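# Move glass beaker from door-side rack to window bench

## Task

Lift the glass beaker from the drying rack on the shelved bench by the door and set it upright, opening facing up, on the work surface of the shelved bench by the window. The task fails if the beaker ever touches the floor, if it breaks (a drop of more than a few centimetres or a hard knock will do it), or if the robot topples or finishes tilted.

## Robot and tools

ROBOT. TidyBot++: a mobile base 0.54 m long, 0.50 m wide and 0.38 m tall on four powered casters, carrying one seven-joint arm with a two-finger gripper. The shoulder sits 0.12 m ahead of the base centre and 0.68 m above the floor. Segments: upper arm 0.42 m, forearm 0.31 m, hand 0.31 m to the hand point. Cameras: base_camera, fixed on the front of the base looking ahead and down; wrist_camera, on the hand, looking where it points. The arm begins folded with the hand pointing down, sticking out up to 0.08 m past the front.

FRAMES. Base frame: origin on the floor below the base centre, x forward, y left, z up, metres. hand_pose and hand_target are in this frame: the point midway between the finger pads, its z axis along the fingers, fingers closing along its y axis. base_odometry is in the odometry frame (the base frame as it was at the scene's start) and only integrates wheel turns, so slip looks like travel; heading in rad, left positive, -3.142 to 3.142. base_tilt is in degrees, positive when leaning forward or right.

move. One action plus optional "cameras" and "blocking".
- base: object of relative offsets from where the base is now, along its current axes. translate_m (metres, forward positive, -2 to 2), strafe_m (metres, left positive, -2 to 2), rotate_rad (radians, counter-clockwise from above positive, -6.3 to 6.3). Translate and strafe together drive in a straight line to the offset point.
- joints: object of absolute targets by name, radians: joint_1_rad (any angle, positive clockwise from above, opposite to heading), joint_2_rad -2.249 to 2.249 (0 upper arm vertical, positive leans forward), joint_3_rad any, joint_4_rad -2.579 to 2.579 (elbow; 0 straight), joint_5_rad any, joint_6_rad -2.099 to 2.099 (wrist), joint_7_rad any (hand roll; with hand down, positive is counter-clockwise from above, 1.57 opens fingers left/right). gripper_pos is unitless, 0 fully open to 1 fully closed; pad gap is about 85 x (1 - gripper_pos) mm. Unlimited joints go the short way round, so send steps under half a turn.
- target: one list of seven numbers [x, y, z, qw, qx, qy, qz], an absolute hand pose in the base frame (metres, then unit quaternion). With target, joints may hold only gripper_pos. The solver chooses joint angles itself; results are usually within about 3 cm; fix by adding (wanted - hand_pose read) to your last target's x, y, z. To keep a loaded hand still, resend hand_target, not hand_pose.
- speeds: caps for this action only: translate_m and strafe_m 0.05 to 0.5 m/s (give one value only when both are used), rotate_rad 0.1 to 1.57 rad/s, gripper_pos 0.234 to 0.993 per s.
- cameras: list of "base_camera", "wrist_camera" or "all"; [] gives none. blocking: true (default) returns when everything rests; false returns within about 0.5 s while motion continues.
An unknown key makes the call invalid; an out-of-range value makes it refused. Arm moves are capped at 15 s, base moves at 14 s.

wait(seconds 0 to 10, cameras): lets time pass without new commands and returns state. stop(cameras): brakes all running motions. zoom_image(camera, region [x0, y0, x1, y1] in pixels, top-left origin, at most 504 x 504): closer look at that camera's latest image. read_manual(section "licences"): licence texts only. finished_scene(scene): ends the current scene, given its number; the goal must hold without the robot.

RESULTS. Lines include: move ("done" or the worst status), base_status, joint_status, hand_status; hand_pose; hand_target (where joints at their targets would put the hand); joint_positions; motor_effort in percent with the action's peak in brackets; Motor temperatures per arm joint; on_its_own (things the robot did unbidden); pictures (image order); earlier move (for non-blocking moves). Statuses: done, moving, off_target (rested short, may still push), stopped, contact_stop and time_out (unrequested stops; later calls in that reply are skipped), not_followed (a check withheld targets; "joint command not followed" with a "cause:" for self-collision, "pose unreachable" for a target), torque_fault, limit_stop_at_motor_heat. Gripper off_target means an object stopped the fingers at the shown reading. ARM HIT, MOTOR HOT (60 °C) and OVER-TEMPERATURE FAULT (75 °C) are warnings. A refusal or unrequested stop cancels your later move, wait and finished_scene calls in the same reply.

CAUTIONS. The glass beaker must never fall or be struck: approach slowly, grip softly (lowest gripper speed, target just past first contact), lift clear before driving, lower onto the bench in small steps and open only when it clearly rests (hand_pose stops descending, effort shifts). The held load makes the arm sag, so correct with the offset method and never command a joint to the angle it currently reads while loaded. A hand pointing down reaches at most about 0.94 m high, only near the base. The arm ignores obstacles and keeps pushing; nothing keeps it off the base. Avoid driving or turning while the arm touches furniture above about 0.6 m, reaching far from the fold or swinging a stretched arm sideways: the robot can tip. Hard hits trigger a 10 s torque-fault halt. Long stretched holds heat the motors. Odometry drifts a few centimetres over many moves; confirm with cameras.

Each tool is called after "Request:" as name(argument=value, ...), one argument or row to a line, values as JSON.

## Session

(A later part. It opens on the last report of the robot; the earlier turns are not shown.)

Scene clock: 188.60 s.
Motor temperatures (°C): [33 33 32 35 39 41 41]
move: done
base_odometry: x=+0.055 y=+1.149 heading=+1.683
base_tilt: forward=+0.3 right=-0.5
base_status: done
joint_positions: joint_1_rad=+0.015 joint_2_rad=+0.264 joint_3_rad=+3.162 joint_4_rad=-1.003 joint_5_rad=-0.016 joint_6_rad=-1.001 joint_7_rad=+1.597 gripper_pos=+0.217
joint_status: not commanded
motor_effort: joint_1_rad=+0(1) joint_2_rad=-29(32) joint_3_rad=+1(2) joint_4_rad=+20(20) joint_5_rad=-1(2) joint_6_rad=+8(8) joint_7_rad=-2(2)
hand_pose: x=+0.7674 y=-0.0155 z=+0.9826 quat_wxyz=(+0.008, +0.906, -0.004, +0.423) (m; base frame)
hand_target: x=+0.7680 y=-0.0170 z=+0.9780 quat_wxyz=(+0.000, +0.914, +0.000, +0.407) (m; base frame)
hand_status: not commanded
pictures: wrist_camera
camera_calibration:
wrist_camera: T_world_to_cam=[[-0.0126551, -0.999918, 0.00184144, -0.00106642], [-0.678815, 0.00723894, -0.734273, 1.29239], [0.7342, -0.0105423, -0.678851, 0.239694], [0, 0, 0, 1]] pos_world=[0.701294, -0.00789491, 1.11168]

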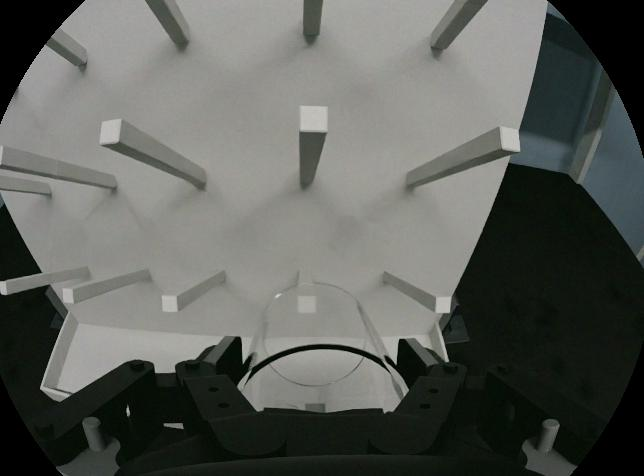

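Request:
move(
  target=[0.76, -0.017, 0.998, 0, 0.9135, 0, 0.4067],
  cameras=["wrist_camera"],
)

Request:
move(
  base={"translate_m": -0.45},
  speeds={"translate_m": 0.15},
  cameras=["wrist_camera"],
)

Scene clock: 192.97 s.
Motor temperatures (°C): [33 33 32 35 39 41 41]
move: off_target
base_odometry: x=+0.055 y=+1.149 heading=+1.683
base_tilt: forward=+0.3 right=-0.5
base_status: not commanded
joint_positions: joint_1_rad=+0.015 joint_2_rad=+0.264 joint_3_rad=+3.162 joint_4_rad=-0.937 joint_5_rad=-0.016 joint_6_rad=-1.056 joint_7_rad=+1.597 gripper_pos=+0.217
joint_status: not commanded
motor_effort: joint_1_rad=+0(0) joint_2_rad=-29(30) joint_3_rad=+1(1) joint_4_rad=+19(20) joint_5_rad=-1(2) joint_6_rad=+8(8) joint_7_rad=-2(2)
hand_pose: x=+0.7626 y=-0.0151 z=+1.0044 quat_wxyz=(+0.008, +0.904, -0.003, +0.428) (m; base frame)
hand_target: x=+0.7600 y=-0.0170 z=+0.9980 quat_wxyz=(+0.000, +0.914, +0.000, +0.407) (m; base frame)
hand_status: off_target (0.007 m and 2.9 deg from the pose sent, 0.017 m and 2.3 deg at the start)
pictures: wrist_camera
camera_calibration:
wrist_camera: T_world_to_cam=[[-0.0118069, -0.999928, 0.00235739, -0.00191322], [-0.671307, 0.00617929, -0.741153, 1.30635], [0.741085, -0.0103332, -0.671332, 0.245204], [0, 0, 0, 1]] pos_world=[0.695226, -0.00745167, 1.13283]

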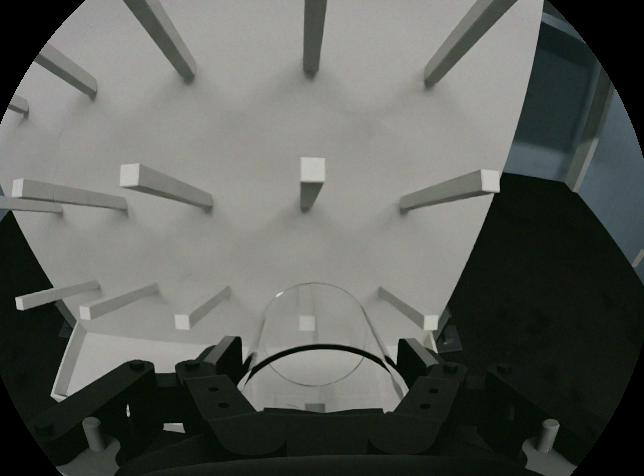

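Scene clock: 196.63 s.
Motor temperatures (°C): [33 33 32 35 39 41 41]
move: done
base_odometry: x=+0.105 y=+0.702 heading=+1.683
base_tilt: forward=+0.3 right=-0.5
base_status: done
joint_positions: joint_1_rad=+0.015 joint_2_rad=+0.266 joint_3_rad=+3.162 joint_4_rad=-0.937 joint_5_rad=-0.016 joint_6_rad=-1.058 joint_7_rad=+1.597 gripper_pos=+0.217
joint_status: not commanded
motor_effort: joint_1_rad=+0(1) joint_2_rad=-28(31) joint_3_rad=+1(1) joint_4_rad=+19(20) joint_5_rad=-1(2) joint_6_rad=+8(9) joint_7_rad=-2(2)
hand_pose: x=+0.7630 y=-0.0152 z=+1.0026 quat_wxyz=(+0.008, +0.905, -0.003, +0.426) (m; base frame)
hand_target: x=+0.7600 y=-0.0170 z=+0.9980 quat_wxyz=(+0.000, +0.914, +0.000, +0.407) (m; base frame)
hand_status: not commanded
pictures: wrist_camera
camera_calibration:
wrist_camera: T_world_to_cam=[[-0.0119533, -0.999926, 0.00236256, -0.00189348], [-0.674066, 0.00631268, -0.738644, 1.30491], [0.738574, -0.0104217, -0.674092, 0.248417], [0, 0, 0, 1]] pos_world=[0.6961, -0.00754188, 1.13133]

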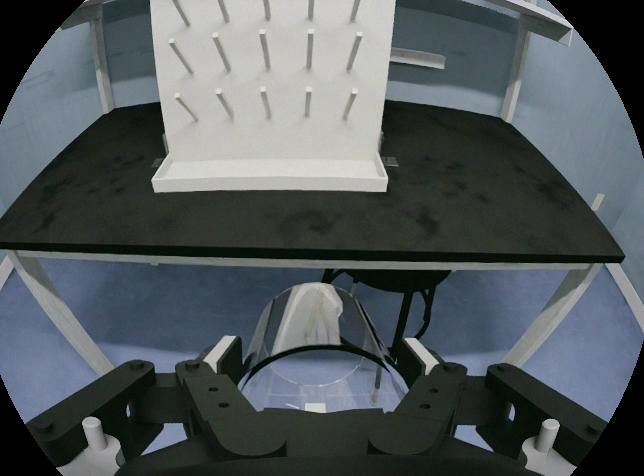

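Request:
move(
  target=[0.5, 0.0, 0.92, 0, 1, 0, 0],
  cameras=["wrist_camera"],
)

Request:
move(
  base={"translate_m": -1.31, "strafe_m": -0.537, "rotate_rad": -3.142},
  speeds={"translate_m": 0.35, "rotate_rad": 0.7},
)

Scene clock: 214.53 s.
Motor temperatures (°C): [33 33 32 35 39 41 41]
move: off_target
base_odometry: x=+0.105 y=+0.702 heading=+1.683
base_tilt: forward=+0.3 right=-0.5
base_status: not commanded
joint_positions: joint_1_rad=-0.008 joint_2_rad=+0.265 joint_3_rad=+3.166 joint_4_rad=-0.916 joint_5_rad=-0.016 joint_6_rad=-1.962 joint_7_rad=+1.597 gripper_pos=+0.217
joint_status: not commanded
motor_effort: joint_1_rad=+0(1) joint_2_rad=-24(29) joint_3_rad=+1(1) joint_4_rad=+15(19) joint_5_rad=+0(2) joint_6_rad=-1(7) joint_7_rad=-2(2)
hand_pose: x=+0.5200 y=+0.0011 z=+0.8959 quat_wxyz=(-0.004, +1.000, +0.009, -0.001) (m; base frame)
hand_target: x=+0.5000 y=+0.0000 z=+0.9200 quat_wxyz=(+0.000, +1.000, +0.000, +0.000) (m; base frame)
hand_status: off_target (0.031 m and 1.1 deg from the pose sent, 0.276 m and 50.5 deg at the start)
pictures: wrist_camera
camera_calibration:
wrist_camera: T_world_to_cam=[[0.0106365, -0.999845, -0.0140597, 0.0147129], [-0.998633, -0.0113411, 0.0510279, 0.523513], [-0.0511794, 0.0134977, -0.998598, 1.05752], [0, 0, 0, 1]] pos_world=[0.576764, 0.00637371, 1.02953]

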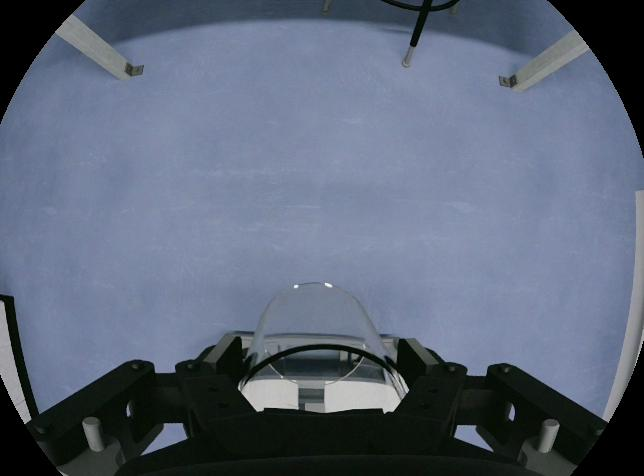

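Scene clock: 219.83 s.
Motor temperatures (°C): [33 33 32 35 39 41 41]
move: done
base_odometry: x=+0.785 y=-0.540 heading=-1.459
base_tilt: forward=+0.3 right=-0.5
base_status: done
joint_positions: joint_1_rad=-0.021 joint_2_rad=+0.265 joint_3_rad=+3.175 joint_4_rad=-0.914 joint_5_rad=-0.016 joint_6_rad=-1.966 joint_7_rad=+1.597 gripper_pos=+0.217
joint_status: not commanded
motor_effort: joint_1_rad=+0(3) joint_2_rad=-25(28) joint_3_rad=+1(3) joint_4_rad=+15(15) joint_5_rad=-2(2) joint_6_rad=-1(2) joint_7_rad=-2(2)
hand_pose: x=+0.5190 y=+0.0032 z=+0.8964 quat_wxyz=(-0.003, +1.000, +0.011, -0.002) (m; base frame)
hand_target: x=+0.5000 y=+0.0000 z=+0.9200 quat_wxyz=(+0.000, +1.000, +0.000, +0.000) (m; base frame)
hand_status: not commanded
pictures: base_camera, wrist_camera
camera_calibration:
wrist_camera: T_world_to_cam=[[0.0145455, -0.999825, -0.0117222, 0.0126912], [-0.998446, -0.0151542, 0.0536346, 0.520057], [-0.0538029, 0.0109238, -0.998492, 1.05919], [0, 0, 0, 1]] pos_world=[0.576051, 0.00899972, 1.02985]

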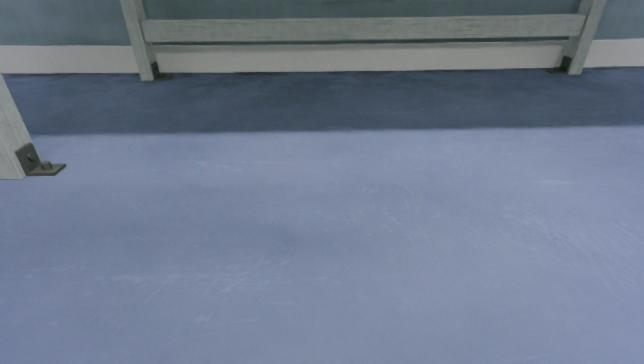

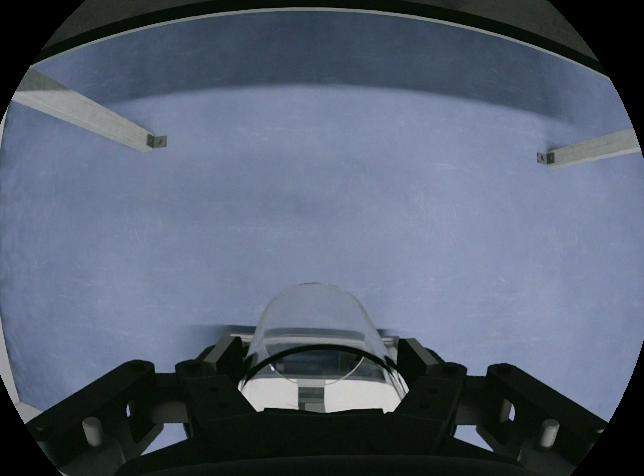

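Request:
move(
  base={"translate_m": 0.25},
  speeds={"translate_m": 0.15},
)

Request:
move(
  target=[0.62, 0.0, 0.90, 0, 1, 0, 0],
  cameras=["wrist_camera"],
)

Scene clock: 230.57 s.
Motor temperatures (°C): [33 33 32 35 39 41 41]
move: done
base_odometry: x=+0.813 y=-0.789 heading=-1.460
base_tilt: forward=+0.3 right=-0.5
base_status: done
joint_positions: joint_1_rad=-0.021 joint_2_rad=+0.263 joint_3_rad=+3.175 joint_4_rad=-0.914 joint_5_rad=-0.016 joint_6_rad=-1.969 joint_7_rad=+1.597 gripper_pos=+0.217
joint_status: not commanded
motor_effort: joint_1_rad=+0(1) joint_2_rad=-25(27) joint_3_rad=+1(2) joint_4_rad=+15(15) joint_5_rad=+0(1) joint_6_rad=-1(2) joint_7_rad=-2(2)
hand_pose: x=+0.5179 y=+0.0032 z=+0.8973 quat_wxyz=(-0.003, +1.000, +0.010, -0.002) (m; base frame)
hand_target: x=+0.5000 y=+0.0000 z=+0.9200 quat_wxyz=(+0.000, +1.000, +0.000, +0.000) (m; base frame)
hand_status: not commanded
pictures: base_camera, wrist_camera
camera_calibration:
wrist_camera: T_world_to_cam=[[0.0144758, -0.999826, -0.0117533, 0.0127496], [-0.998429, -0.0150899, 0.0539614, 0.518549], [-0.0541294, 0.0109537, -0.998474, 1.06017], [0, 0, 0, 1]] pos_world=[0.574936, 0.00895941, 1.03072]

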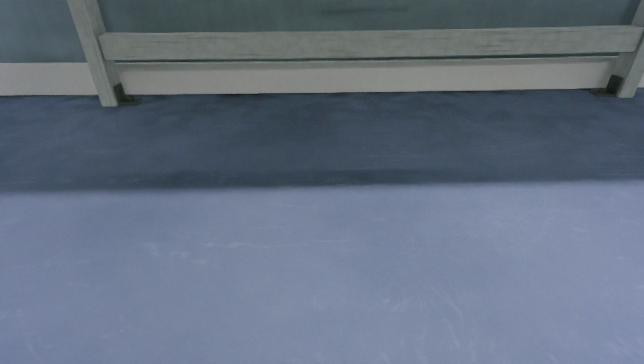

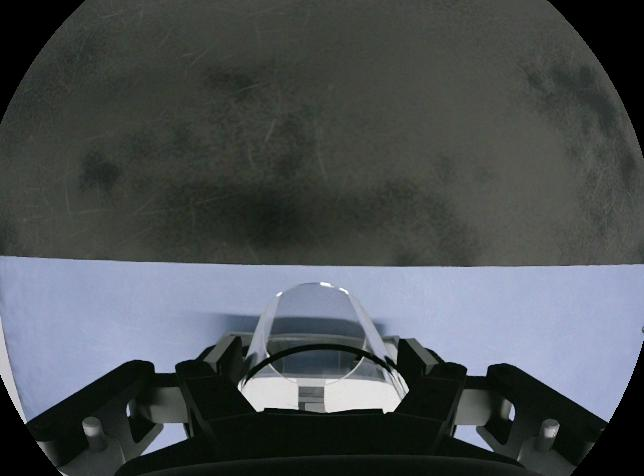

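Scene clock: 232.43 s.
Motor temperatures (°C): [33 33 32 35 39 41 41]
move: off_target
base_odometry: x=+0.813 y=-0.789 heading=-1.460
base_tilt: forward=+0.3 right=-0.5
base_status: not commanded
joint_positions: joint_1_rad=-0.021 joint_2_rad=+0.603 joint_3_rad=+3.177 joint_4_rad=-0.313 joint_5_rad=-0.016 joint_6_rad=-2.018 joint_7_rad=+1.597 gripper_pos=+0.217
joint_status: not commanded
motor_effort: joint_1_rad=+0(1) joint_2_rad=-33(35) joint_3_rad=+1(1) joint_4_rad=+14(15) joint_5_rad=+0(2) joint_6_rad=+2(2) joint_7_rad=-1(2)
hand_pose: x=+0.6716 y=+0.0058 z=+0.9149 quat_wxyz=(+0.005, +0.995, +0.014, +0.104) (m; base frame)
hand_target: x=+0.6645 y=-0.0005 z=+0.9032 quat_wxyz=(+0.001, +0.997, +0.000, +0.072) (m; base frame)
hand_status: off_target (0.054 m and 12.0 deg from the pose sent, 0.102 m and 1.3 deg at the start; a joint's target at an end of its range on 47 of 47 steps)
pictures: wrist_camera
camera_calibration:
wrist_camera: T_world_to_cam=[[0.0217878, -0.999745, 0.00592509, -0.00777199], [-0.987339, -0.0224481, -0.157027, 0.856767], [0.15712, -0.00242881, -0.987577, 0.934245], [0, 0, 0, 1]] pos_world=[0.699301, 0.0137319, 1.05722]

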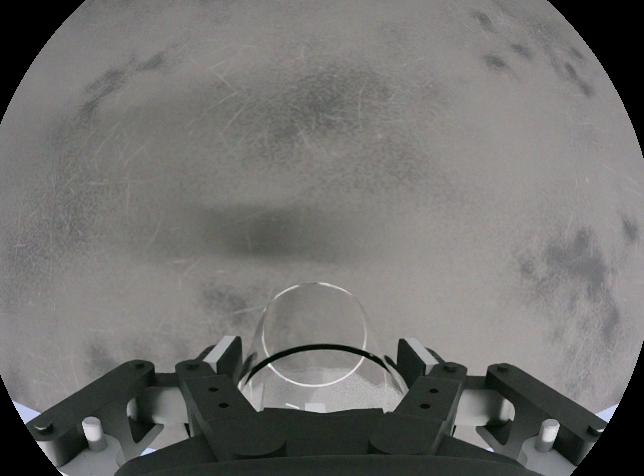

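Request:
move(
  target=[0.64, 0.0, 0.865, 0, 1, 0, 0],
  cameras=["wrist_camera"],
)

Scene clock: 237.10 s.
Motor temperatures (°C): [33 33 32 35 39 41 41]
move: off_target
base_odometry: x=+0.813 y=-0.789 heading=-1.460
base_tilt: forward=+0.3 right=-0.5
base_status: not commanded
joint_positions: joint_1_rad=-0.021 joint_2_rad=+0.603 joint_3_rad=+3.177 joint_4_rad=-0.408 joint_5_rad=-0.016 joint_6_rad=-2.018 joint_7_rad=+1.597 gripper_pos=+0.217
joint_status: not commanded
motor_effort: joint_1_rad=+0(1) joint_2_rad=-33(35) joint_3_rad=+1(1) joint_4_rad=+14(15) joint_5_rad=-1(1) joint_6_rad=+1(2) joint_7_rad=-1(2)
hand_pose: x=+0.6595 y=+0.0053 z=+0.8857 quat_wxyz=(+0.004, +0.998, +0.013, +0.056) (m; base frame)
hand_target: x=+0.6400 y=+0.0000 z=+0.8650 quat_wxyz=(+0.000, +1.000, +0.000, +0.000) (m; base frame)
hand_status: off_target (0.029 m and 6.7 deg from the pose sent, 0.059 m and 12.0 deg at the start)
pictures: wrist_camera
camera_calibration:
wrist_camera: T_world_to_cam=[[0.0203192, -0.999789, 0.00313123, -0.0043729], [-0.997807, -0.020476, -0.0629455, 0.763755], [0.0629963, -0.00184536, -0.998012, 0.978716], [0, 0, 0, 1]] pos_world=[0.700513, 0.0130728, 1.02486]

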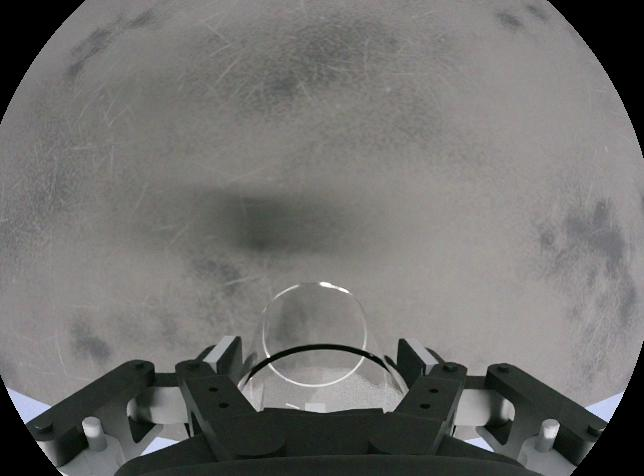

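Request:
move(
  joints={"joint_2_rad": 0.575, "joint_4_rad": -0.60, "joint_6_rad": -2.0},
  cameras=["wrist_camera"],
)

Scene clock: 246.67 s.
Motor temperatures (°C): [33 33 32 35 39 41 41]
move: done
base_odometry: x=+0.813 y=-0.789 heading=-1.460
base_tilt: forward=+0.3 right=-0.5
base_status: not commanded
joint_positions: joint_1_rad=-0.021 joint_2_rad=+0.603 joint_3_rad=+3.177 joint_4_rad=-0.569 joint_5_rad=-0.016 joint_6_rad=-2.018 joint_7_rad=+1.597 gripper_pos=+0.217
joint_status: all done
motor_effort: joint_1_rad=+0(1) joint_2_rad=-33(36) joint_3_rad=+1(1) joint_4_rad=+14(15) joint_5_rad=+0(1) joint_6_rad=-1(2) joint_7_rad=-2(2)
hand_pose: x=+0.6326 y=+0.0046 z=+0.8391 quat_wxyz=(+0.002, +1.000, +0.012, -0.024) (m; base frame)
hand_target: x=+0.6280 y=-0.0009 z=+0.8448 quat_wxyz=(-0.002, +1.000, -0.002, -0.016) (m; base frame)
hand_status: not commanded
pictures: wrist_camera
camera_calibration:
wrist_camera: T_world_to_cam=[[0.0172212, -0.999851, -0.00127699, 0.00126843], [-0.994989, -0.0172632, 0.098483, 0.59677], [-0.0984904, -0.0004254, -0.995138, 1.03357], [0, 0, 0, 1]] pos_world=[0.695554, 0.0120101, 0.96977]

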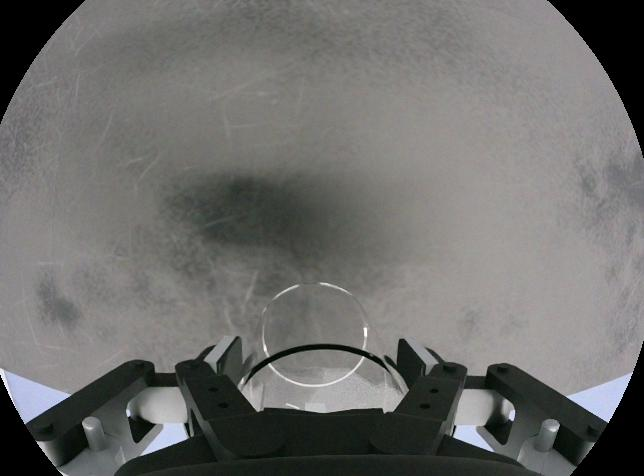

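Request:
move(
  joints={"joint_2_rad": 0.595, "joint_4_rad": -0.63, "joint_6_rad": -1.96},
  cameras=["wrist_camera"],
)

Scene clock: 253.60 s.
Motor temperatures (°C): [33 34 32 35 39 41 41]
move: done
base_odometry: x=+0.813 y=-0.789 heading=-1.460
base_tilt: forward=+0.2 right=-0.5
base_status: not commanded
joint_positions: joint_1_rad=-0.021 joint_2_rad=+0.600 joint_3_rad=+3.177 joint_4_rad=-0.586 joint_5_rad=-0.016 joint_6_rad=-2.012 joint_7_rad=+1.597 gripper_pos=+0.217
joint_status: all done
motor_effort: joint_1_rad=+0(1) joint_2_rad=-29(34) joint_3_rad=+0(1) joint_4_rad=+12(15) joint_5_rad=-1(2) joint_6_rad=-1(2) joint_7_rad=-1(2)
hand_pose: x=+0.6308 y=+0.0045 z=+0.8361 quat_wxyz=(+0.002, +1.000, +0.012, -0.028) (m; base frame)
hand_target: x=+0.6376 y=-0.0011 z=+0.8256 quat_wxyz=(-0.002, +1.000, -0.003, -0.021) (m; base frame)
hand_status: not commanded
pictures: wrist_camera
camera_calibration:
wrist_camera: T_world_to_cam=[[0.0168636, -0.999857, -0.00156217, 0.00166047], [-0.994248, -0.0169343, 0.105754, 0.5887], [-0.105765, -0.00023021, -0.994391, 1.03441], [0, 0, 0, 1]] pos_world=[0.69469, 0.0118676, 0.966352]

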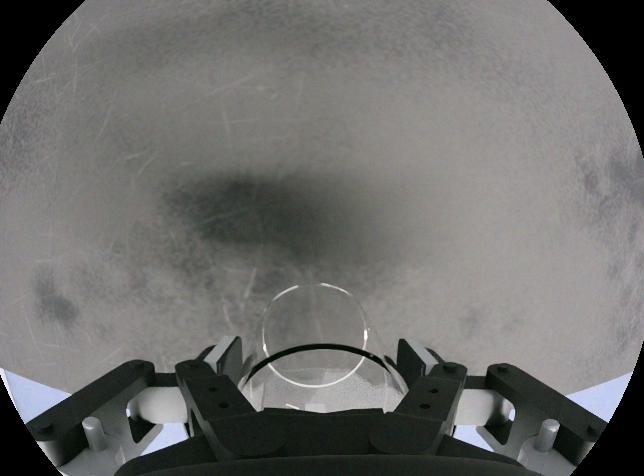

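Request:
move(
  joints={"gripper_pos": 0.18},
  speeds={"gripper_pos": 0.234},
  cameras=["wrist_camera"],
)

Request:
zoom_image(
  camera="wrist_camera",
  region=[160, 230, 480, 440],
)

Scene clock: 258.73 s.
Motor temperatures (°C): [33 34 32 34 39 41 41]
move: done
base_odometry: x=+0.813 y=-0.789 heading=-1.460
base_tilt: forward=+0.3 right=-0.5
base_status: not commanded
joint_positions: joint_1_rad=-0.021 joint_2_rad=+0.600 joint_3_rad=+3.177 joint_4_rad=-0.597 joint_5_rad=-0.016 joint_6_rad=-2.012 joint_7_rad=+1.597 gripper_pos=+0.180
joint_status: all done
motor_effort: joint_1_rad=+0(0) joint_2_rad=-33(34) joint_3_rad=+1(1) joint_4_rad=+14(14) joint_5_rad=-1(1) joint_6_rad=-1(2) joint_7_rad=-2(2)
hand_pose: x=+0.6286 y=+0.0044 z=+0.8330 quat_wxyz=(+0.002, +0.999, +0.012, -0.034) (m; base frame)
hand_target: x=+0.6376 y=-0.0011 z=+0.8256 quat_wxyz=(-0.002, +1.000, -0.003, -0.021) (m; base frame)
hand_status: not commanded
pictures: wrist_camera
camera_calibration:
wrist_camera: T_world_to_cam=[[0.0166176, -0.99986, -0.00184899, 0.00204336], [-0.992989, -0.0167198, 0.117021, 0.576657], [-0.117036, -0.00010859, -0.993128, 1.03713], [0, 0, 0, 1]] pos_world=[0.693961, 0.0117973, 0.962526]

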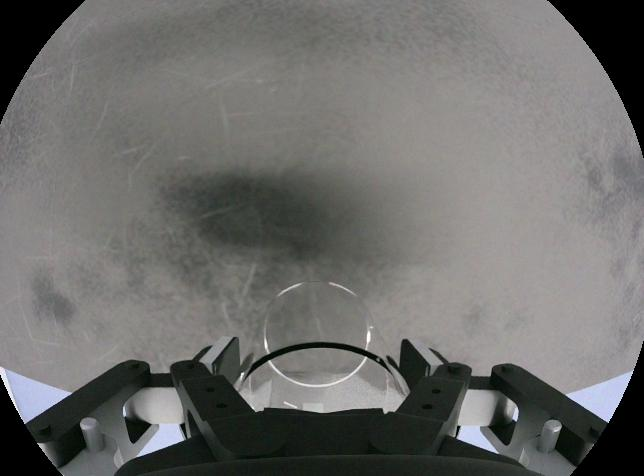

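Scaled by 1.575.

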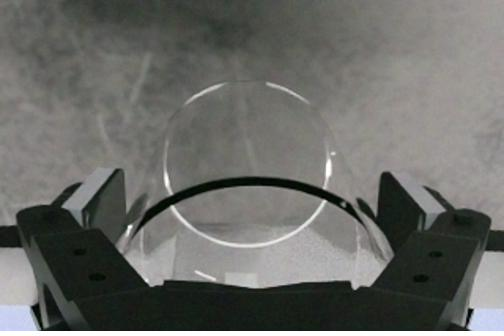

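Request:
move(
  joints={"gripper_pos": 0.0},
  speeds={"gripper_pos": 0.4},
  cameras=[],
)

Request:
move(
  joints={"joint_2_rad": 0.54, "joint_4_rad": -0.44, "joint_6_rad": -2.05},
  cameras=["wrist_camera"],
)

Scene clock: 265.93 s.
Motor temperatures (°C): [33 34 32 34 39 41 41]
move: done
base_odometry: x=+0.813 y=-0.789 heading=-1.460
base_tilt: forward=+0.3 right=-0.5
base_status: not commanded
joint_positions: joint_1_rad=-0.021 joint_2_rad=+0.600 joint_3_rad=+3.177 joint_4_rad=-0.597 joint_5_rad=-0.016 joint_6_rad=-2.012 joint_7_rad=+1.597 gripper_pos=+0.000
joint_status: all done
motor_effort: joint_1_rad=+0(1) joint_2_rad=-32(34) joint_3_rad=+1(1) joint_4_rad=+14(14) joint_5_rad=-1(1) joint_6_rad=-1(2) joint_7_rad=-2(2)
hand_pose: x=+0.6286 y=+0.0044 z=+0.8330 quat_wxyz=(+0.002, +0.999, +0.012, -0.034) (m; base frame)
hand_target: x=+0.6376 y=-0.0011 z=+0.8256 quat_wxyz=(-0.002, +1.000, -0.003, -0.021) (m; base frame)
hand_status: not commanded
pictures: none
No camera images: "cameras" was empty.

Scene clock: 267.13 s.
Motor temperatures (°C): [33 34 32 34 39 41 41]
move: done
base_odometry: x=+0.813 y=-0.789 heading=-1.460
base_tilt: forward=+0.2 right=-0.5
base_status: not commanded
joint_positions: joint_1_rad=-0.021 joint_2_rad=+0.576 joint_3_rad=+3.177 joint_4_rad=-0.479 joint_5_rad=-0.016 joint_6_rad=-2.012 joint_7_rad=+1.597 gripper_pos=+0.000
joint_status: all done
motor_effort: joint_1_rad=+0(1) joint_2_rad=-33(35) joint_3_rad=+1(1) joint_4_rad=+14(16) joint_5_rad=+0(2) joint_6_rad=+0(2) joint_7_rad=-2(2)
hand_pose: x=+0.6452 y=+0.0048 z=+0.8790 quat_wxyz=(+0.003, +0.999, +0.013, +0.037) (m; base frame)
hand_target: x=+0.6316 y=-0.0003 z=+0.9082 quat_wxyz=(+0.000, +0.998, +0.000, +0.056) (m; base frame)
hand_status: not commanded
pictures: wrist_camera
camera_calibration:
wrist_camera: T_world_to_cam=[[0.0189842, -0.999819, 0.00122728, -0.00198729], [-0.999518, -0.0190086, -0.0245579, 0.716464], [0.0245768, -0.000760475, -0.999698, 0.999133], [0, 0, 0, 1]] pos_world=[0.691601, 0.0123919, 1.01643]

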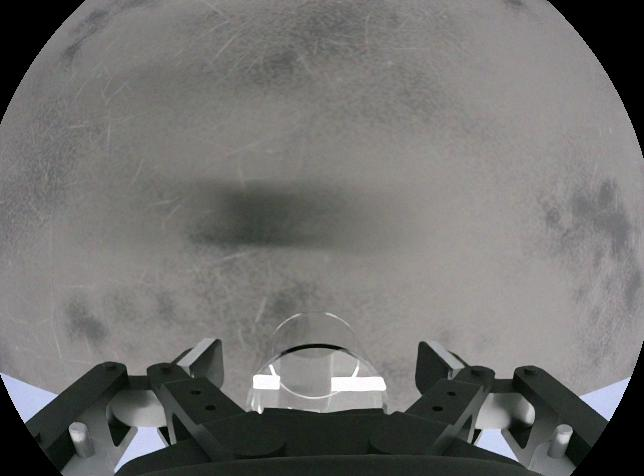

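Request:
move(
  joints={"joint_2_rad": 0.48, "joint_4_rad": -0.42, "joint_6_rad": -2.05},
  cameras=[],
)

Request:
move(
  base={"translate_m": -0.45},
  speeds={"translate_m": 0.25},
  cameras=["wrist_camera"],
)

Request:
move(
  joints={"joint_1_rad": 0.0, "joint_2_rad": 0.44, "joint_3_rad": 3.1416, "joint_4_rad": -2.03, "joint_5_rad": 0.0, "joint_6_rad": 0.95, "joint_7_rad": 1.5708},
)

Scene clock: 285.17 s.
Motor temperatures (°C): [33 34 32 34 39 41 41]
move: done
base_odometry: x=+0.813 y=-0.789 heading=-1.460
base_tilt: forward=+0.3 right=-0.5
base_status: not commanded
joint_positions: joint_1_rad=-0.021 joint_2_rad=+0.513 joint_3_rad=+3.177 joint_4_rad=-0.460 joint_5_rad=-0.016 joint_6_rad=-2.012 joint_7_rad=+1.597 gripper_pos=+0.000
joint_status: all done
motor_effort: joint_1_rad=+0(1) joint_2_rad=-31(35) joint_3_rad=+1(2) joint_4_rad=+14(15) joint_5_rad=+0(1) joint_6_rad=+1(2) joint_7_rad=-2(2)
hand_pose: x=+0.6344 y=+0.0046 z=+0.9176 quat_wxyz=(+0.003, +0.997, +0.013, +0.078) (m; base frame)
hand_target: x=+0.6194 y=-0.0004 z=+0.9446 quat_wxyz=(+0.000, +0.995, +0.000, +0.096) (m; base frame)
hand_status: not commanded
pictures: none
No camera images: "cameras" was empty.

Scene clock: 287.87 s.
Motor temperatures (°C): [33 34 32 34 39 41 41]
move: done
base_odometry: x=+0.763 y=-0.342 heading=-1.460
base_tilt: forward=+0.3 right=-0.5
base_status: done
joint_positions: joint_1_rad=-0.018 joint_2_rad=+0.507 joint_3_rad=+3.178 joint_4_rad=-0.460 joint_5_rad=-0.016 joint_6_rad=-2.012 joint_7_rad=+1.597 gripper_pos=+0.000
joint_status: not commanded
motor_effort: joint_1_rad=+0(1) joint_2_rad=-30(34) joint_3_rad=+1(1) joint_4_rad=+14(14) joint_5_rad=-1(2) joint_6_rad=+1(2) joint_7_rad=-2(2)
hand_pose: x=+0.6330 y=+0.0030 z=+0.9208 quat_wxyz=(+0.004, +0.997, +0.011, +0.081) (m; base frame)
hand_target: x=+0.6194 y=-0.0004 z=+0.9446 quat_wxyz=(+0.000, +0.995, +0.000, +0.096) (m; base frame)
hand_status: not commanded
pictures: wrist_camera
camera_calibration:
wrist_camera: T_world_to_cam=[[0.0158983, -0.999872, 0.00204192, -0.00245101], [-0.993489, -0.0160272, -0.112797, 0.782685], [0.112815, -0.00023535, -0.993616, 0.979734], [0, 0, 0, 1]] pos_world=[0.667099, 0.0103241, 1.06177]

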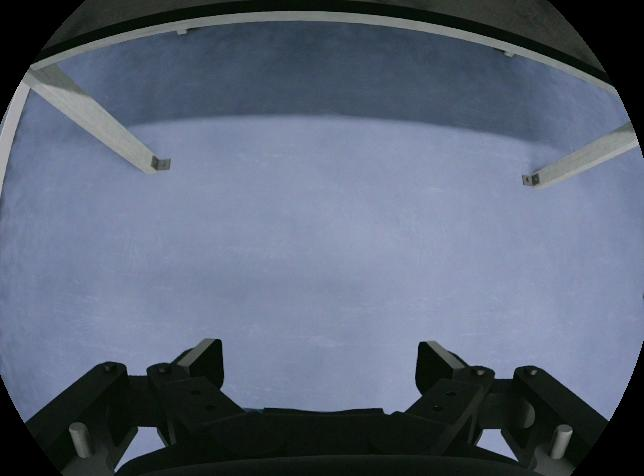

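Scene clock: 291.67 s.
Motor temperatures (°C): [33 35 32 34 39 41 41]
move: done
base_odometry: x=+0.763 y=-0.342 heading=-1.460
base_tilt: forward=+0.3 right=-0.5
base_status: not commanded
joint_positions: joint_1_rad=-0.016 joint_2_rad=+0.486 joint_3_rad=+3.158 joint_4_rad=-1.995 joint_5_rad=-0.016 joint_6_rad=+0.859 joint_7_rad=+1.597 gripper_pos=+0.000
joint_status: all done
motor_effort: joint_1_rad=+0(2) joint_2_rad=-30(37) joint_3_rad=+1(2) joint_4_rad=+14(20) joint_5_rad=+0(2) joint_6_rad=+9(10) joint_7_rad=-2(3)
hand_pose: x=+0.8194 y=-0.0003 z=+0.7896 quat_wxyz=(+0.012, +0.725, +0.005, +0.689) (m; base frame)
hand_target: x=+0.8047 y=+0.0014 z=+0.8322 quat_wxyz=(+0.000, +0.689, +0.000, +0.725) (m; base frame)
hand_status: not commanded
pictures: base_camera, wrist_camera
camera_calibration:
wrist_camera: T_world_to_cam=[[-0.00376501, -0.999846, 0.0171149, -0.00425966], [-0.101263, -0.0166458, -0.99472, 0.918305], [0.994853, -0.00547824, -0.101185, -0.599062], [0, 0, 0, 1]] pos_world=[0.688953, 0.00774515, 0.852914]

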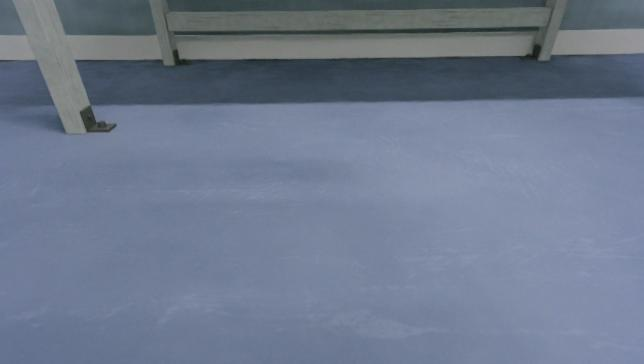

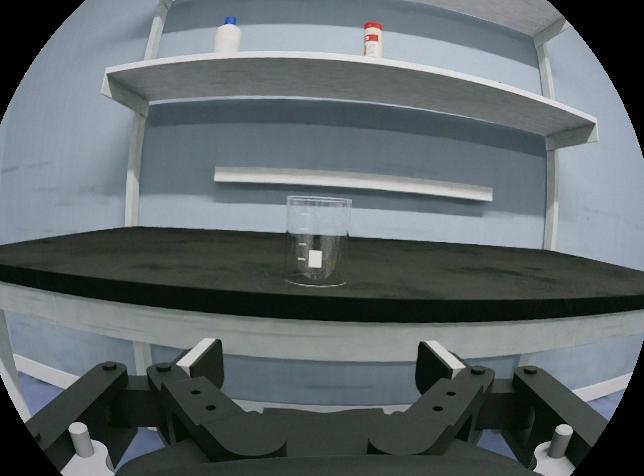

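Request:
zoom_image(
  camera="wrist_camera",
  region=[250, 180, 390, 300],
)

Scaled by 3.600.

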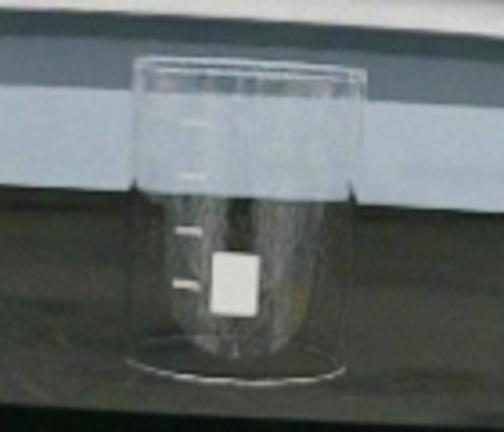

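Request:
move(
  joints={"joint_2_rad": 0.39},
  base={"translate_m": 0.13},
  speeds={"translate_m": 0.15},
)

Request:
zoom_image(
  camera="wrist_camera",
  region=[200, 180, 440, 420],
)

Scene clock: 307.73 s.
Motor temperatures (°C): [33 35 32 34 39 41 41]
move: done
base_odometry: x=+0.778 y=-0.471 heading=-1.460
base_tilt: forward=+0.3 right=-0.5
base_status: done
joint_positions: joint_1_rad=-0.014 joint_2_rad=+0.425 joint_3_rad=+3.156 joint_4_rad=-2.002 joint_5_rad=-0.016 joint_6_rad=+0.868 joint_7_rad=+1.597 gripper_pos=+0.000
joint_status: all done
motor_effort: joint_1_rad=+0(1) joint_2_rad=-29(30) joint_3_rad=+1(1) joint_4_rad=+15(16) joint_5_rad=-1(2) joint_6_rad=+9(10) joint_7_rad=-2(2)
hand_pose: x=+0.8098 y=-0.0009 z=+0.8314 quat_wxyz=(+0.012, +0.703, +0.004, +0.711) (m; base frame)
hand_target: x=+0.7963 y=+0.0014 z=+0.8663 quat_wxyz=(+0.000, +0.671, +0.000, +0.742) (m; base frame)
hand_status: not commanded
pictures: base_camera, wrist_camera
camera_calibration:
wrist_camera: T_world_to_cam=[[-0.00529845, -0.999868, 0.0153273, -0.00282431], [-0.0380368, -0.0151149, -0.999162, 0.911402], [0.999262, -0.00587701, -0.0379517, -0.641409], [0, 0, 0, 1]] pos_world=[0.675587, 0.00718226, 0.886339]

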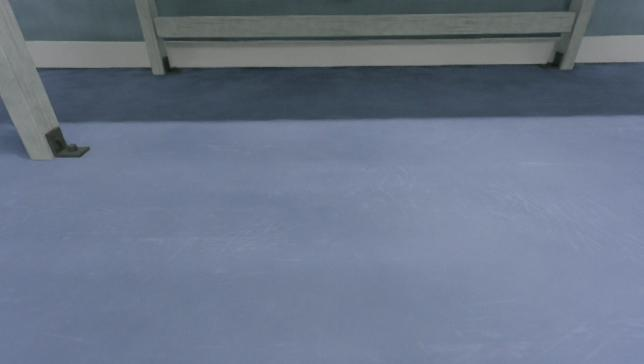

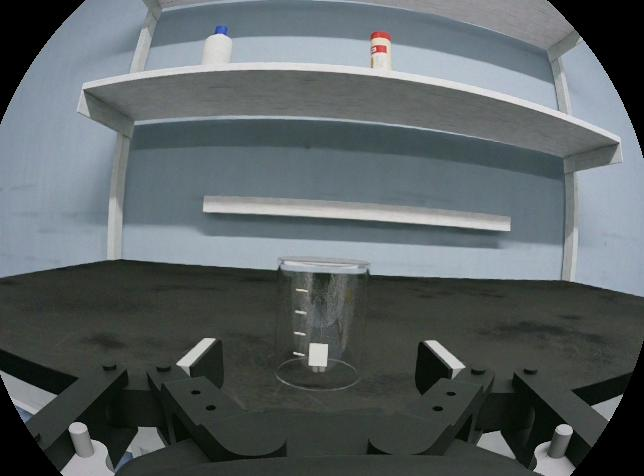

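Scaled by 2.100.

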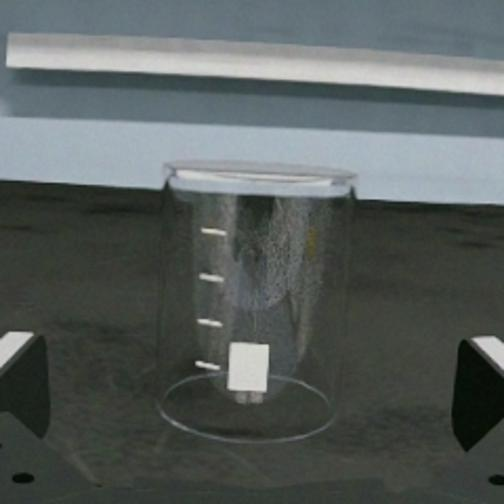

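Request:
move(
  joints={"joint_7_rad": 1.515, "joint_2_rad": 0.41},
  base={"translate_m": 0.05},
  speeds={"translate_m": 0.1},
  cameras=["wrist_camera"],
)

Request:
zoom_image(
  camera="wrist_camera",
  region=[200, 230, 440, 470],
)

Scene clock: 318.53 s.
Motor temperatures (°C): [32 35 32 34 39 41 41]
move: done
base_odometry: x=+0.783 y=-0.520 heading=-1.460
base_tilt: forward=+0.3 right=-0.5
base_status: done
joint_positions: joint_1_rad=-0.013 joint_2_rad=+0.425 joint_3_rad=+3.156 joint_4_rad=-2.002 joint_5_rad=-0.016 joint_6_rad=+0.868 joint_7_rad=+1.543 gripper_pos=+0.000
joint_status: all done
motor_effort: joint_1_rad=+0(1) joint_2_rad=-29(31) joint_3_rad=+1(1) joint_4_rad=+15(16) joint_5_rad=-1(1) joint_6_rad=+8(10) joint_7_rad=-2(2)
hand_pose: x=+0.8098 y=-0.0013 z=+0.8314 quat_wxyz=(-0.007, +0.703, -0.015, +0.711) (m; base frame)
hand_target: x=+0.7999 y=+0.0014 z=+0.8527 quat_wxyz=(-0.021, +0.678, -0.019, +0.735) (m; base frame)
hand_status: not commanded
pictures: wrist_camera
camera_calibration:
wrist_camera: T_world_to_cam=[[-0.00514829, -0.999245, -0.0385135, 0.0414469], [-0.0374019, 0.0386795, -0.998551, 0.910439], [0.999287, -0.00370035, -0.0375727, -0.641707], [0, 0, 0, 1]] pos_world=[0.675515, 0.00382574, 0.886605]

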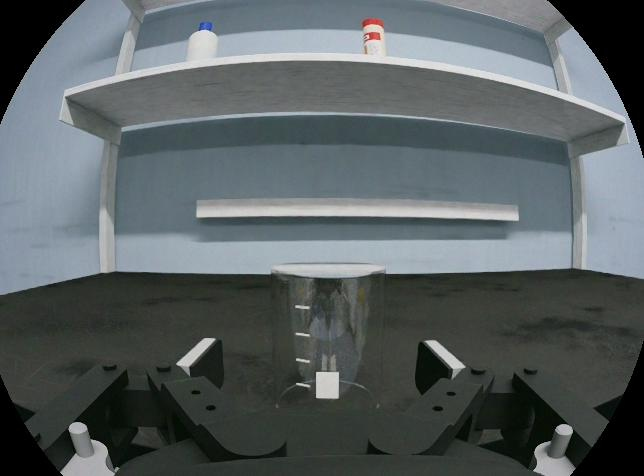

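Scaled by 2.100.

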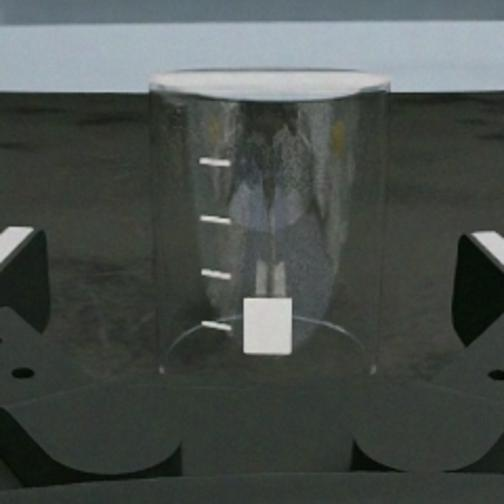

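Request:
move(
  joints={"joint_2_rad": 0.427},
  base={"strafe_m": -0.0057},
  cameras=["wrist_camera"],
)

Request:
zoom_image(
  camera="wrist_camera",
  region=[200, 230, 440, 470],
)

Scene clock: 330.43 s.
Motor temperatures (°C): [32 35 32 34 39 41 41]
move: done
base_odometry: x=+0.778 y=-0.521 heading=-1.460
base_tilt: forward=+0.3 right=-0.5
base_status: done
joint_positions: joint_1_rad=-0.009 joint_2_rad=+0.425 joint_3_rad=+3.153 joint_4_rad=-2.002 joint_5_rad=-0.016 joint_6_rad=+0.868 joint_7_rad=+1.543 gripper_pos=+0.000
joint_status: all done
motor_effort: joint_1_rad=+0(2) joint_2_rad=-28(30) joint_3_rad=+0(2) joint_4_rad=+15(15) joint_5_rad=-1(1) joint_6_rad=+9(9) joint_7_rad=-2(2)
hand_pose: x=+0.8098 y=-0.0029 z=+0.8314 quat_wxyz=(-0.007, +0.703, -0.016, +0.711) (m; base frame)
hand_target: x=+0.8027 y=+0.0014 z=+0.8411 quat_wxyz=(-0.020, +0.684, -0.019, +0.729) (m; base frame)
hand_status: not commanded
pictures: wrist_camera
camera_calibration:
wrist_camera: T_world_to_cam=[[-0.00728708, -0.99919, -0.0395783, 0.0424274], [-0.0373295, 0.0398235, -0.998509, 0.910413], [0.999276, -0.00579878, -0.0375894, -0.641666], [0, 0, 0, 1]] pos_world=[0.675496, 0.00241627, 0.886615]

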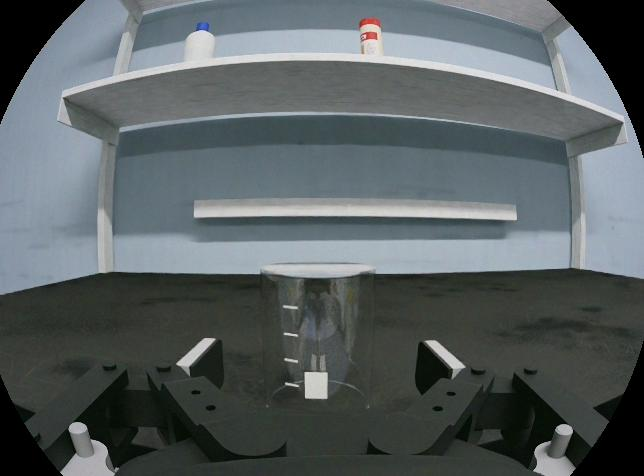

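Scaled by 2.100.

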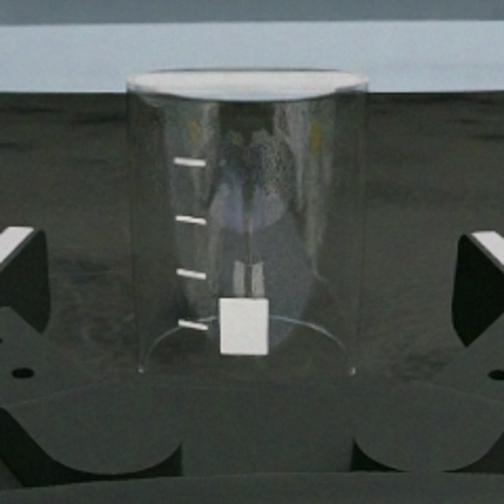

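Request:
move(
  joints={"joint_2_rad": 0.447},
  cameras=[],
)

Scene clock: 333.77 s.
Motor temperatures (°C): [32 35 32 34 39 41 41]
move: done
base_odometry: x=+0.778 y=-0.521 heading=-1.460
base_tilt: forward=+0.3 right=-0.5
base_status: not commanded
joint_positions: joint_1_rad=-0.009 joint_2_rad=+0.425 joint_3_rad=+3.153 joint_4_rad=-2.002 joint_5_rad=-0.016 joint_6_rad=+0.868 joint_7_rad=+1.543 gripper_pos=+0.000
joint_status: all done
motor_effort: joint_1_rad=-1(1) joint_2_rad=-29(29) joint_3_rad=+0(1) joint_4_rad=+15(15) joint_5_rad=-1(1) joint_6_rad=+9(9) joint_7_rad=-1(2)
hand_pose: x=+0.8098 y=-0.0029 z=+0.8314 quat_wxyz=(-0.007, +0.703, -0.016, +0.711) (m; base frame)
hand_target: x=+0.8058 y=+0.0014 z=+0.8274 quat_wxyz=(-0.020, +0.691, -0.019, +0.722) (m; base frame)
hand_status: not commanded
pictures: none
No camera images: "cameras" was empty.

Request:
move(
  joints={"joint_2_rad": 0.466},
  cameras=[],
)

Scene clock: 338.97 s.
Motor temperatures (°C): [32 35 32 34 39 41 41]
move: done
base_odometry: x=+0.778 y=-0.521 heading=-1.460
base_tilt: forward=+0.3 right=-0.5
base_status: not commanded
joint_positions: joint_1_rad=-0.009 joint_2_rad=+0.428 joint_3_rad=+3.153 joint_4_rad=-2.002 joint_5_rad=-0.016 joint_6_rad=+0.868 joint_7_rad=+1.543 gripper_pos=+0.000
joint_status: all done
motor_effort: joint_1_rad=+0(1) joint_2_rad=-29(31) joint_3_rad=+1(1) joint_4_rad=+15(15) joint_5_rad=+0(2) joint_6_rad=+9(9) joint_7_rad=-2(2)
hand_pose: x=+0.8103 y=-0.0029 z=+0.8288 quat_wxyz=(-0.007, +0.704, -0.016, +0.710) (m; base frame)
hand_target: x=+0.8084 y=+0.0014 z=+0.8143 quat_wxyz=(-0.020, +0.698, -0.019, +0.716) (m; base frame)
hand_status: not commanded
pictures: none
No camera images: "cameras" was empty.

Now at slip; moves 1:1 (need ~+0.018).

Request:
move(
  joints={"joint_2_rad": 0.482},
  base={"translate_m": 0.068},
  speeds={"translate_m": 0.05},
  cameras=["wrist_camera"],
)

Request:
zoom_image(
  camera="wrist_camera",
  region=[200, 230, 440, 470],
)

Scene clock: 344.97 s.
Motor temperatures (°C): [32 35 32 34 39 41 41]
move: done
base_odometry: x=+0.785 y=-0.589 heading=-1.460
base_tilt: forward=+0.3 right=-0.5
base_status: done
joint_positions: joint_1_rad=-0.009 joint_2_rad=+0.439 joint_3_rad=+3.153 joint_4_rad=-2.002 joint_5_rad=-0.016 joint_6_rad=+0.868 joint_7_rad=+1.543 gripper_pos=+0.000
joint_status: all done
motor_effort: joint_1_rad=+0(1) joint_2_rad=-29(31) joint_3_rad=+0(2) joint_4_rad=+15(16) joint_5_rad=+0(2) joint_6_rad=+9(10) joint_7_rad=-2(2)
hand_pose: x=+0.8118 y=-0.0028 z=+0.8218 quat_wxyz=(-0.007, +0.708, -0.016, +0.706) (m; base frame)
hand_target: x=+0.8104 y=+0.0014 z=+0.8033 quat_wxyz=(-0.020, +0.704, -0.020, +0.710) (m; base frame)
hand_status: not commanded
pictures: wrist_camera
camera_calibration:
wrist_camera: T_world_to_cam=[[-0.00778696, -0.999194, -0.0393888, 0.0423572], [-0.0512343, 0.0397369, -0.997896, 0.911636], [0.998656, -0.00575252, -0.0515025, -0.632092], [0, 0, 0, 1]] pos_world=[0.678279, 0.00246128, 0.878832]

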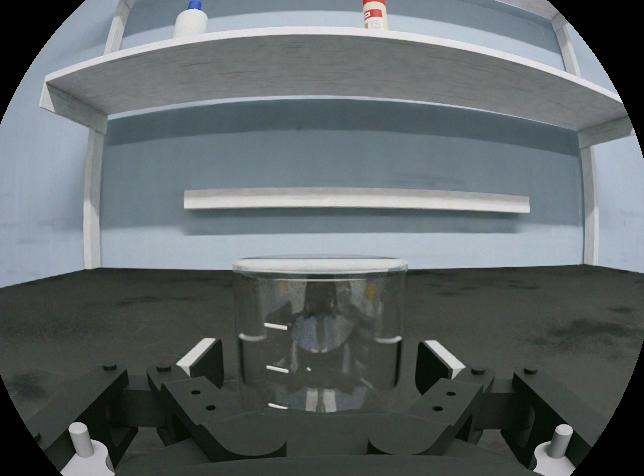

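Scaled by 2.100.

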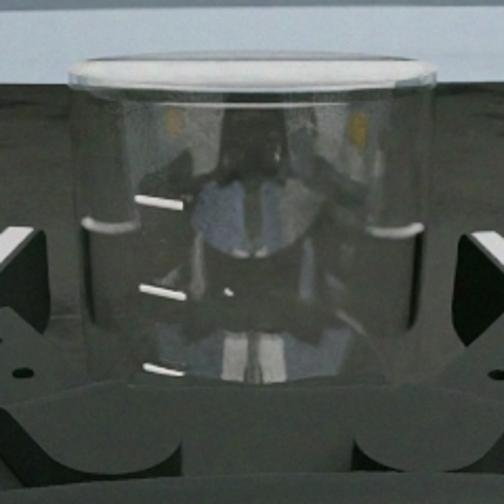

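Request:
move(
  joints={"gripper_pos":0.15},
  speeds={"gripper_pos":0.234},
  cameras=["wrist_camera"],
)

Scene clock: 356.93 s.
Motor temperatures (°C): [32 35 32 34 39 41 41]
move: done
base_odometry: x=+0.785 y=-0.589 heading=-1.460
base_tilt: forward=+0.2 right=-0.5
base_status: not commanded
joint_positions: joint_1_rad=-0.009 joint_2_rad=+0.439 joint_3_rad=+3.153 joint_4_rad=-2.002 joint_5_rad=-0.016 joint_6_rad=+0.868 joint_7_rad=+1.543 gripper_pos=+0.152
joint_status: all done
motor_effort: joint_1_rad=+0(1) joint_2_rad=-29(29) joint_3_rad=+1(1) joint_4_rad=+15(15) joint_5_rad=+0(1) joint_6_rad=+9(9) joint_7_rad=-2(2)
hand_pose: x=+0.8118 y=-0.0028 z=+0.8218 quat_wxyz=(-0.007, +0.708, -0.016, +0.706) (m; base frame)
hand_target: x=+0.8104 y=+0.0014 z=+0.8033 quat_wxyz=(-0.020, +0.704, -0.020, +0.710) (m; base frame)
hand_status: not commanded
pictures: wrist_camera
camera_calibration:
wrist_camera: T_world_to_cam=[[-0.00778696, -0.999194, -0.0393888, 0.0423572], [-0.0512343, 0.0397369, -0.997896, 0.911636], [0.998656, -0.00575252, -0.0515025, -0.632092], [0, 0, 0, 1]] pos_world=[0.678279, 0.00246128, 0.878832]

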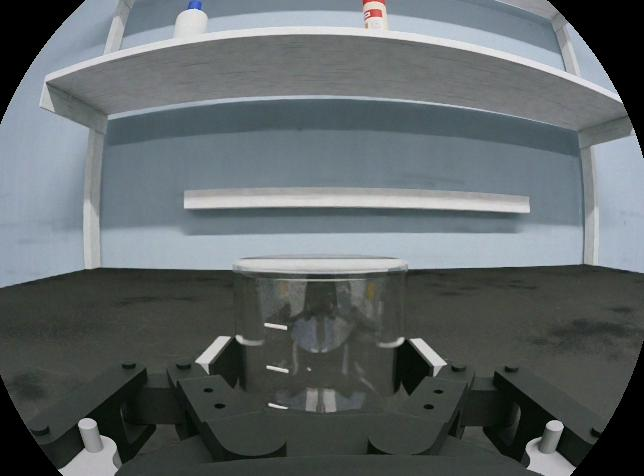

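Request:
move(
  joints={"gripper_pos":0.22},
  speeds={"gripper_pos":0.234},
  cameras=["wrist_camera"],
)

Request:
move(
  joints={"gripper_pos":0.242},
  speeds={"gripper_pos":0.234},
  cameras=["wrist_camera"],
)

Scene clock: 361.17 s.
Motor temperatures (°C): [32 35 32 34 39 41 41]
move: done
base_odometry: x=+0.785 y=-0.589 heading=-1.460
base_tilt: forward=+0.3 right=-0.5
base_status: not commanded
joint_positions: joint_1_rad=-0.009 joint_2_rad=+0.439 joint_3_rad=+3.153 joint_4_rad=-2.002 joint_5_rad=-0.016 joint_6_rad=+0.868 joint_7_rad=+1.543 gripper_pos=+0.210
joint_status: all done
motor_effort: joint_1_rad=+0(1) joint_2_rad=-29(30) joint_3_rad=+0(1) joint_4_rad=+15(15) joint_5_rad=-1(1) joint_6_rad=+8(10) joint_7_rad=-2(2)
hand_pose: x=+0.8118 y=-0.0028 z=+0.8218 quat_wxyz=(-0.007, +0.708, -0.016, +0.706) (m; base frame)
hand_target: x=+0.8104 y=+0.0014 z=+0.8033 quat_wxyz=(-0.020, +0.704, -0.020, +0.710) (m; base frame)
hand_status: not commanded
pictures: wrist_camera
camera_calibration:
wrist_camera: T_world_to_cam=[[-0.00778488, -0.999194, -0.0393884, 0.0423558], [-0.0511736, 0.0397361, -0.997899, 0.911608], [0.998659, -0.00575288, -0.0514417, -0.632143], [0, 0, 0, 1]] pos_world=[0.678276, 0.00246127, 0.878843]

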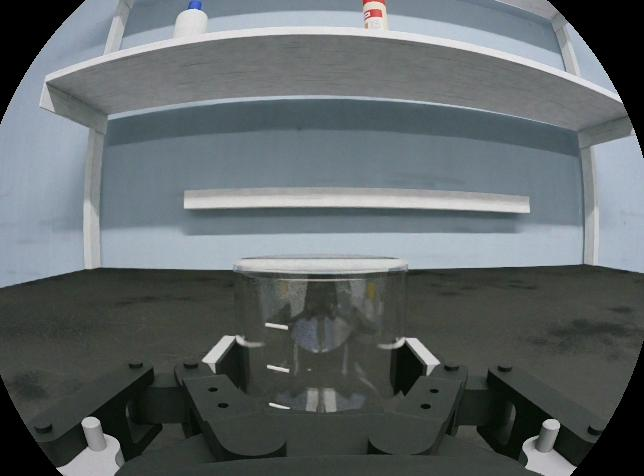

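Scene clock: 361.57 s.
Motor temperatures (°C): [32 35 32 34 39 41 41]
move: done
base_odometry: x=+0.785 y=-0.589 heading=-1.460
base_tilt: forward=+0.3 right=-0.5
base_status: not commanded
joint_positions: joint_1_rad=-0.009 joint_2_rad=+0.439 joint_3_rad=+3.153 joint_4_rad=-2.002 joint_5_rad=-0.016 joint_6_rad=+0.868 joint_7_rad=+1.543 gripper_pos=+0.221
joint_status: all done
motor_effort: joint_1_rad=+0(1) joint_2_rad=-29(29) joint_3_rad=+0(1) joint_4_rad=+14(15) joint_5_rad=-1(1) joint_6_rad=+8(9) joint_7_rad=-2(2)
hand_pose: x=+0.8118 y=-0.0028 z=+0.8218 quat_wxyz=(-0.007, +0.708, -0.016, +0.706) (m; base frame)
hand_target: x=+0.8104 y=+0.0014 z=+0.8033 quat_wxyz=(-0.020, +0.704, -0.020, +0.710) (m; base frame)
hand_status: not commanded
pictures: wrist_camera
camera_calibration:
wrist_camera: T_world_to_cam=[[-0.00778488, -0.999194, -0.0393884, 0.0423558], [-0.0511736, 0.0397361, -0.997899, 0.911608], [0.998659, -0.00575288, -0.0514417, -0.632143], [0, 0, 0, 1]] pos_world=[0.678276, 0.00246127, 0.878843]

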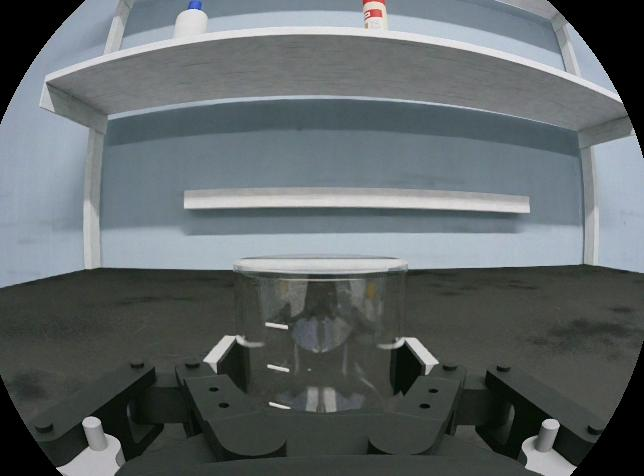

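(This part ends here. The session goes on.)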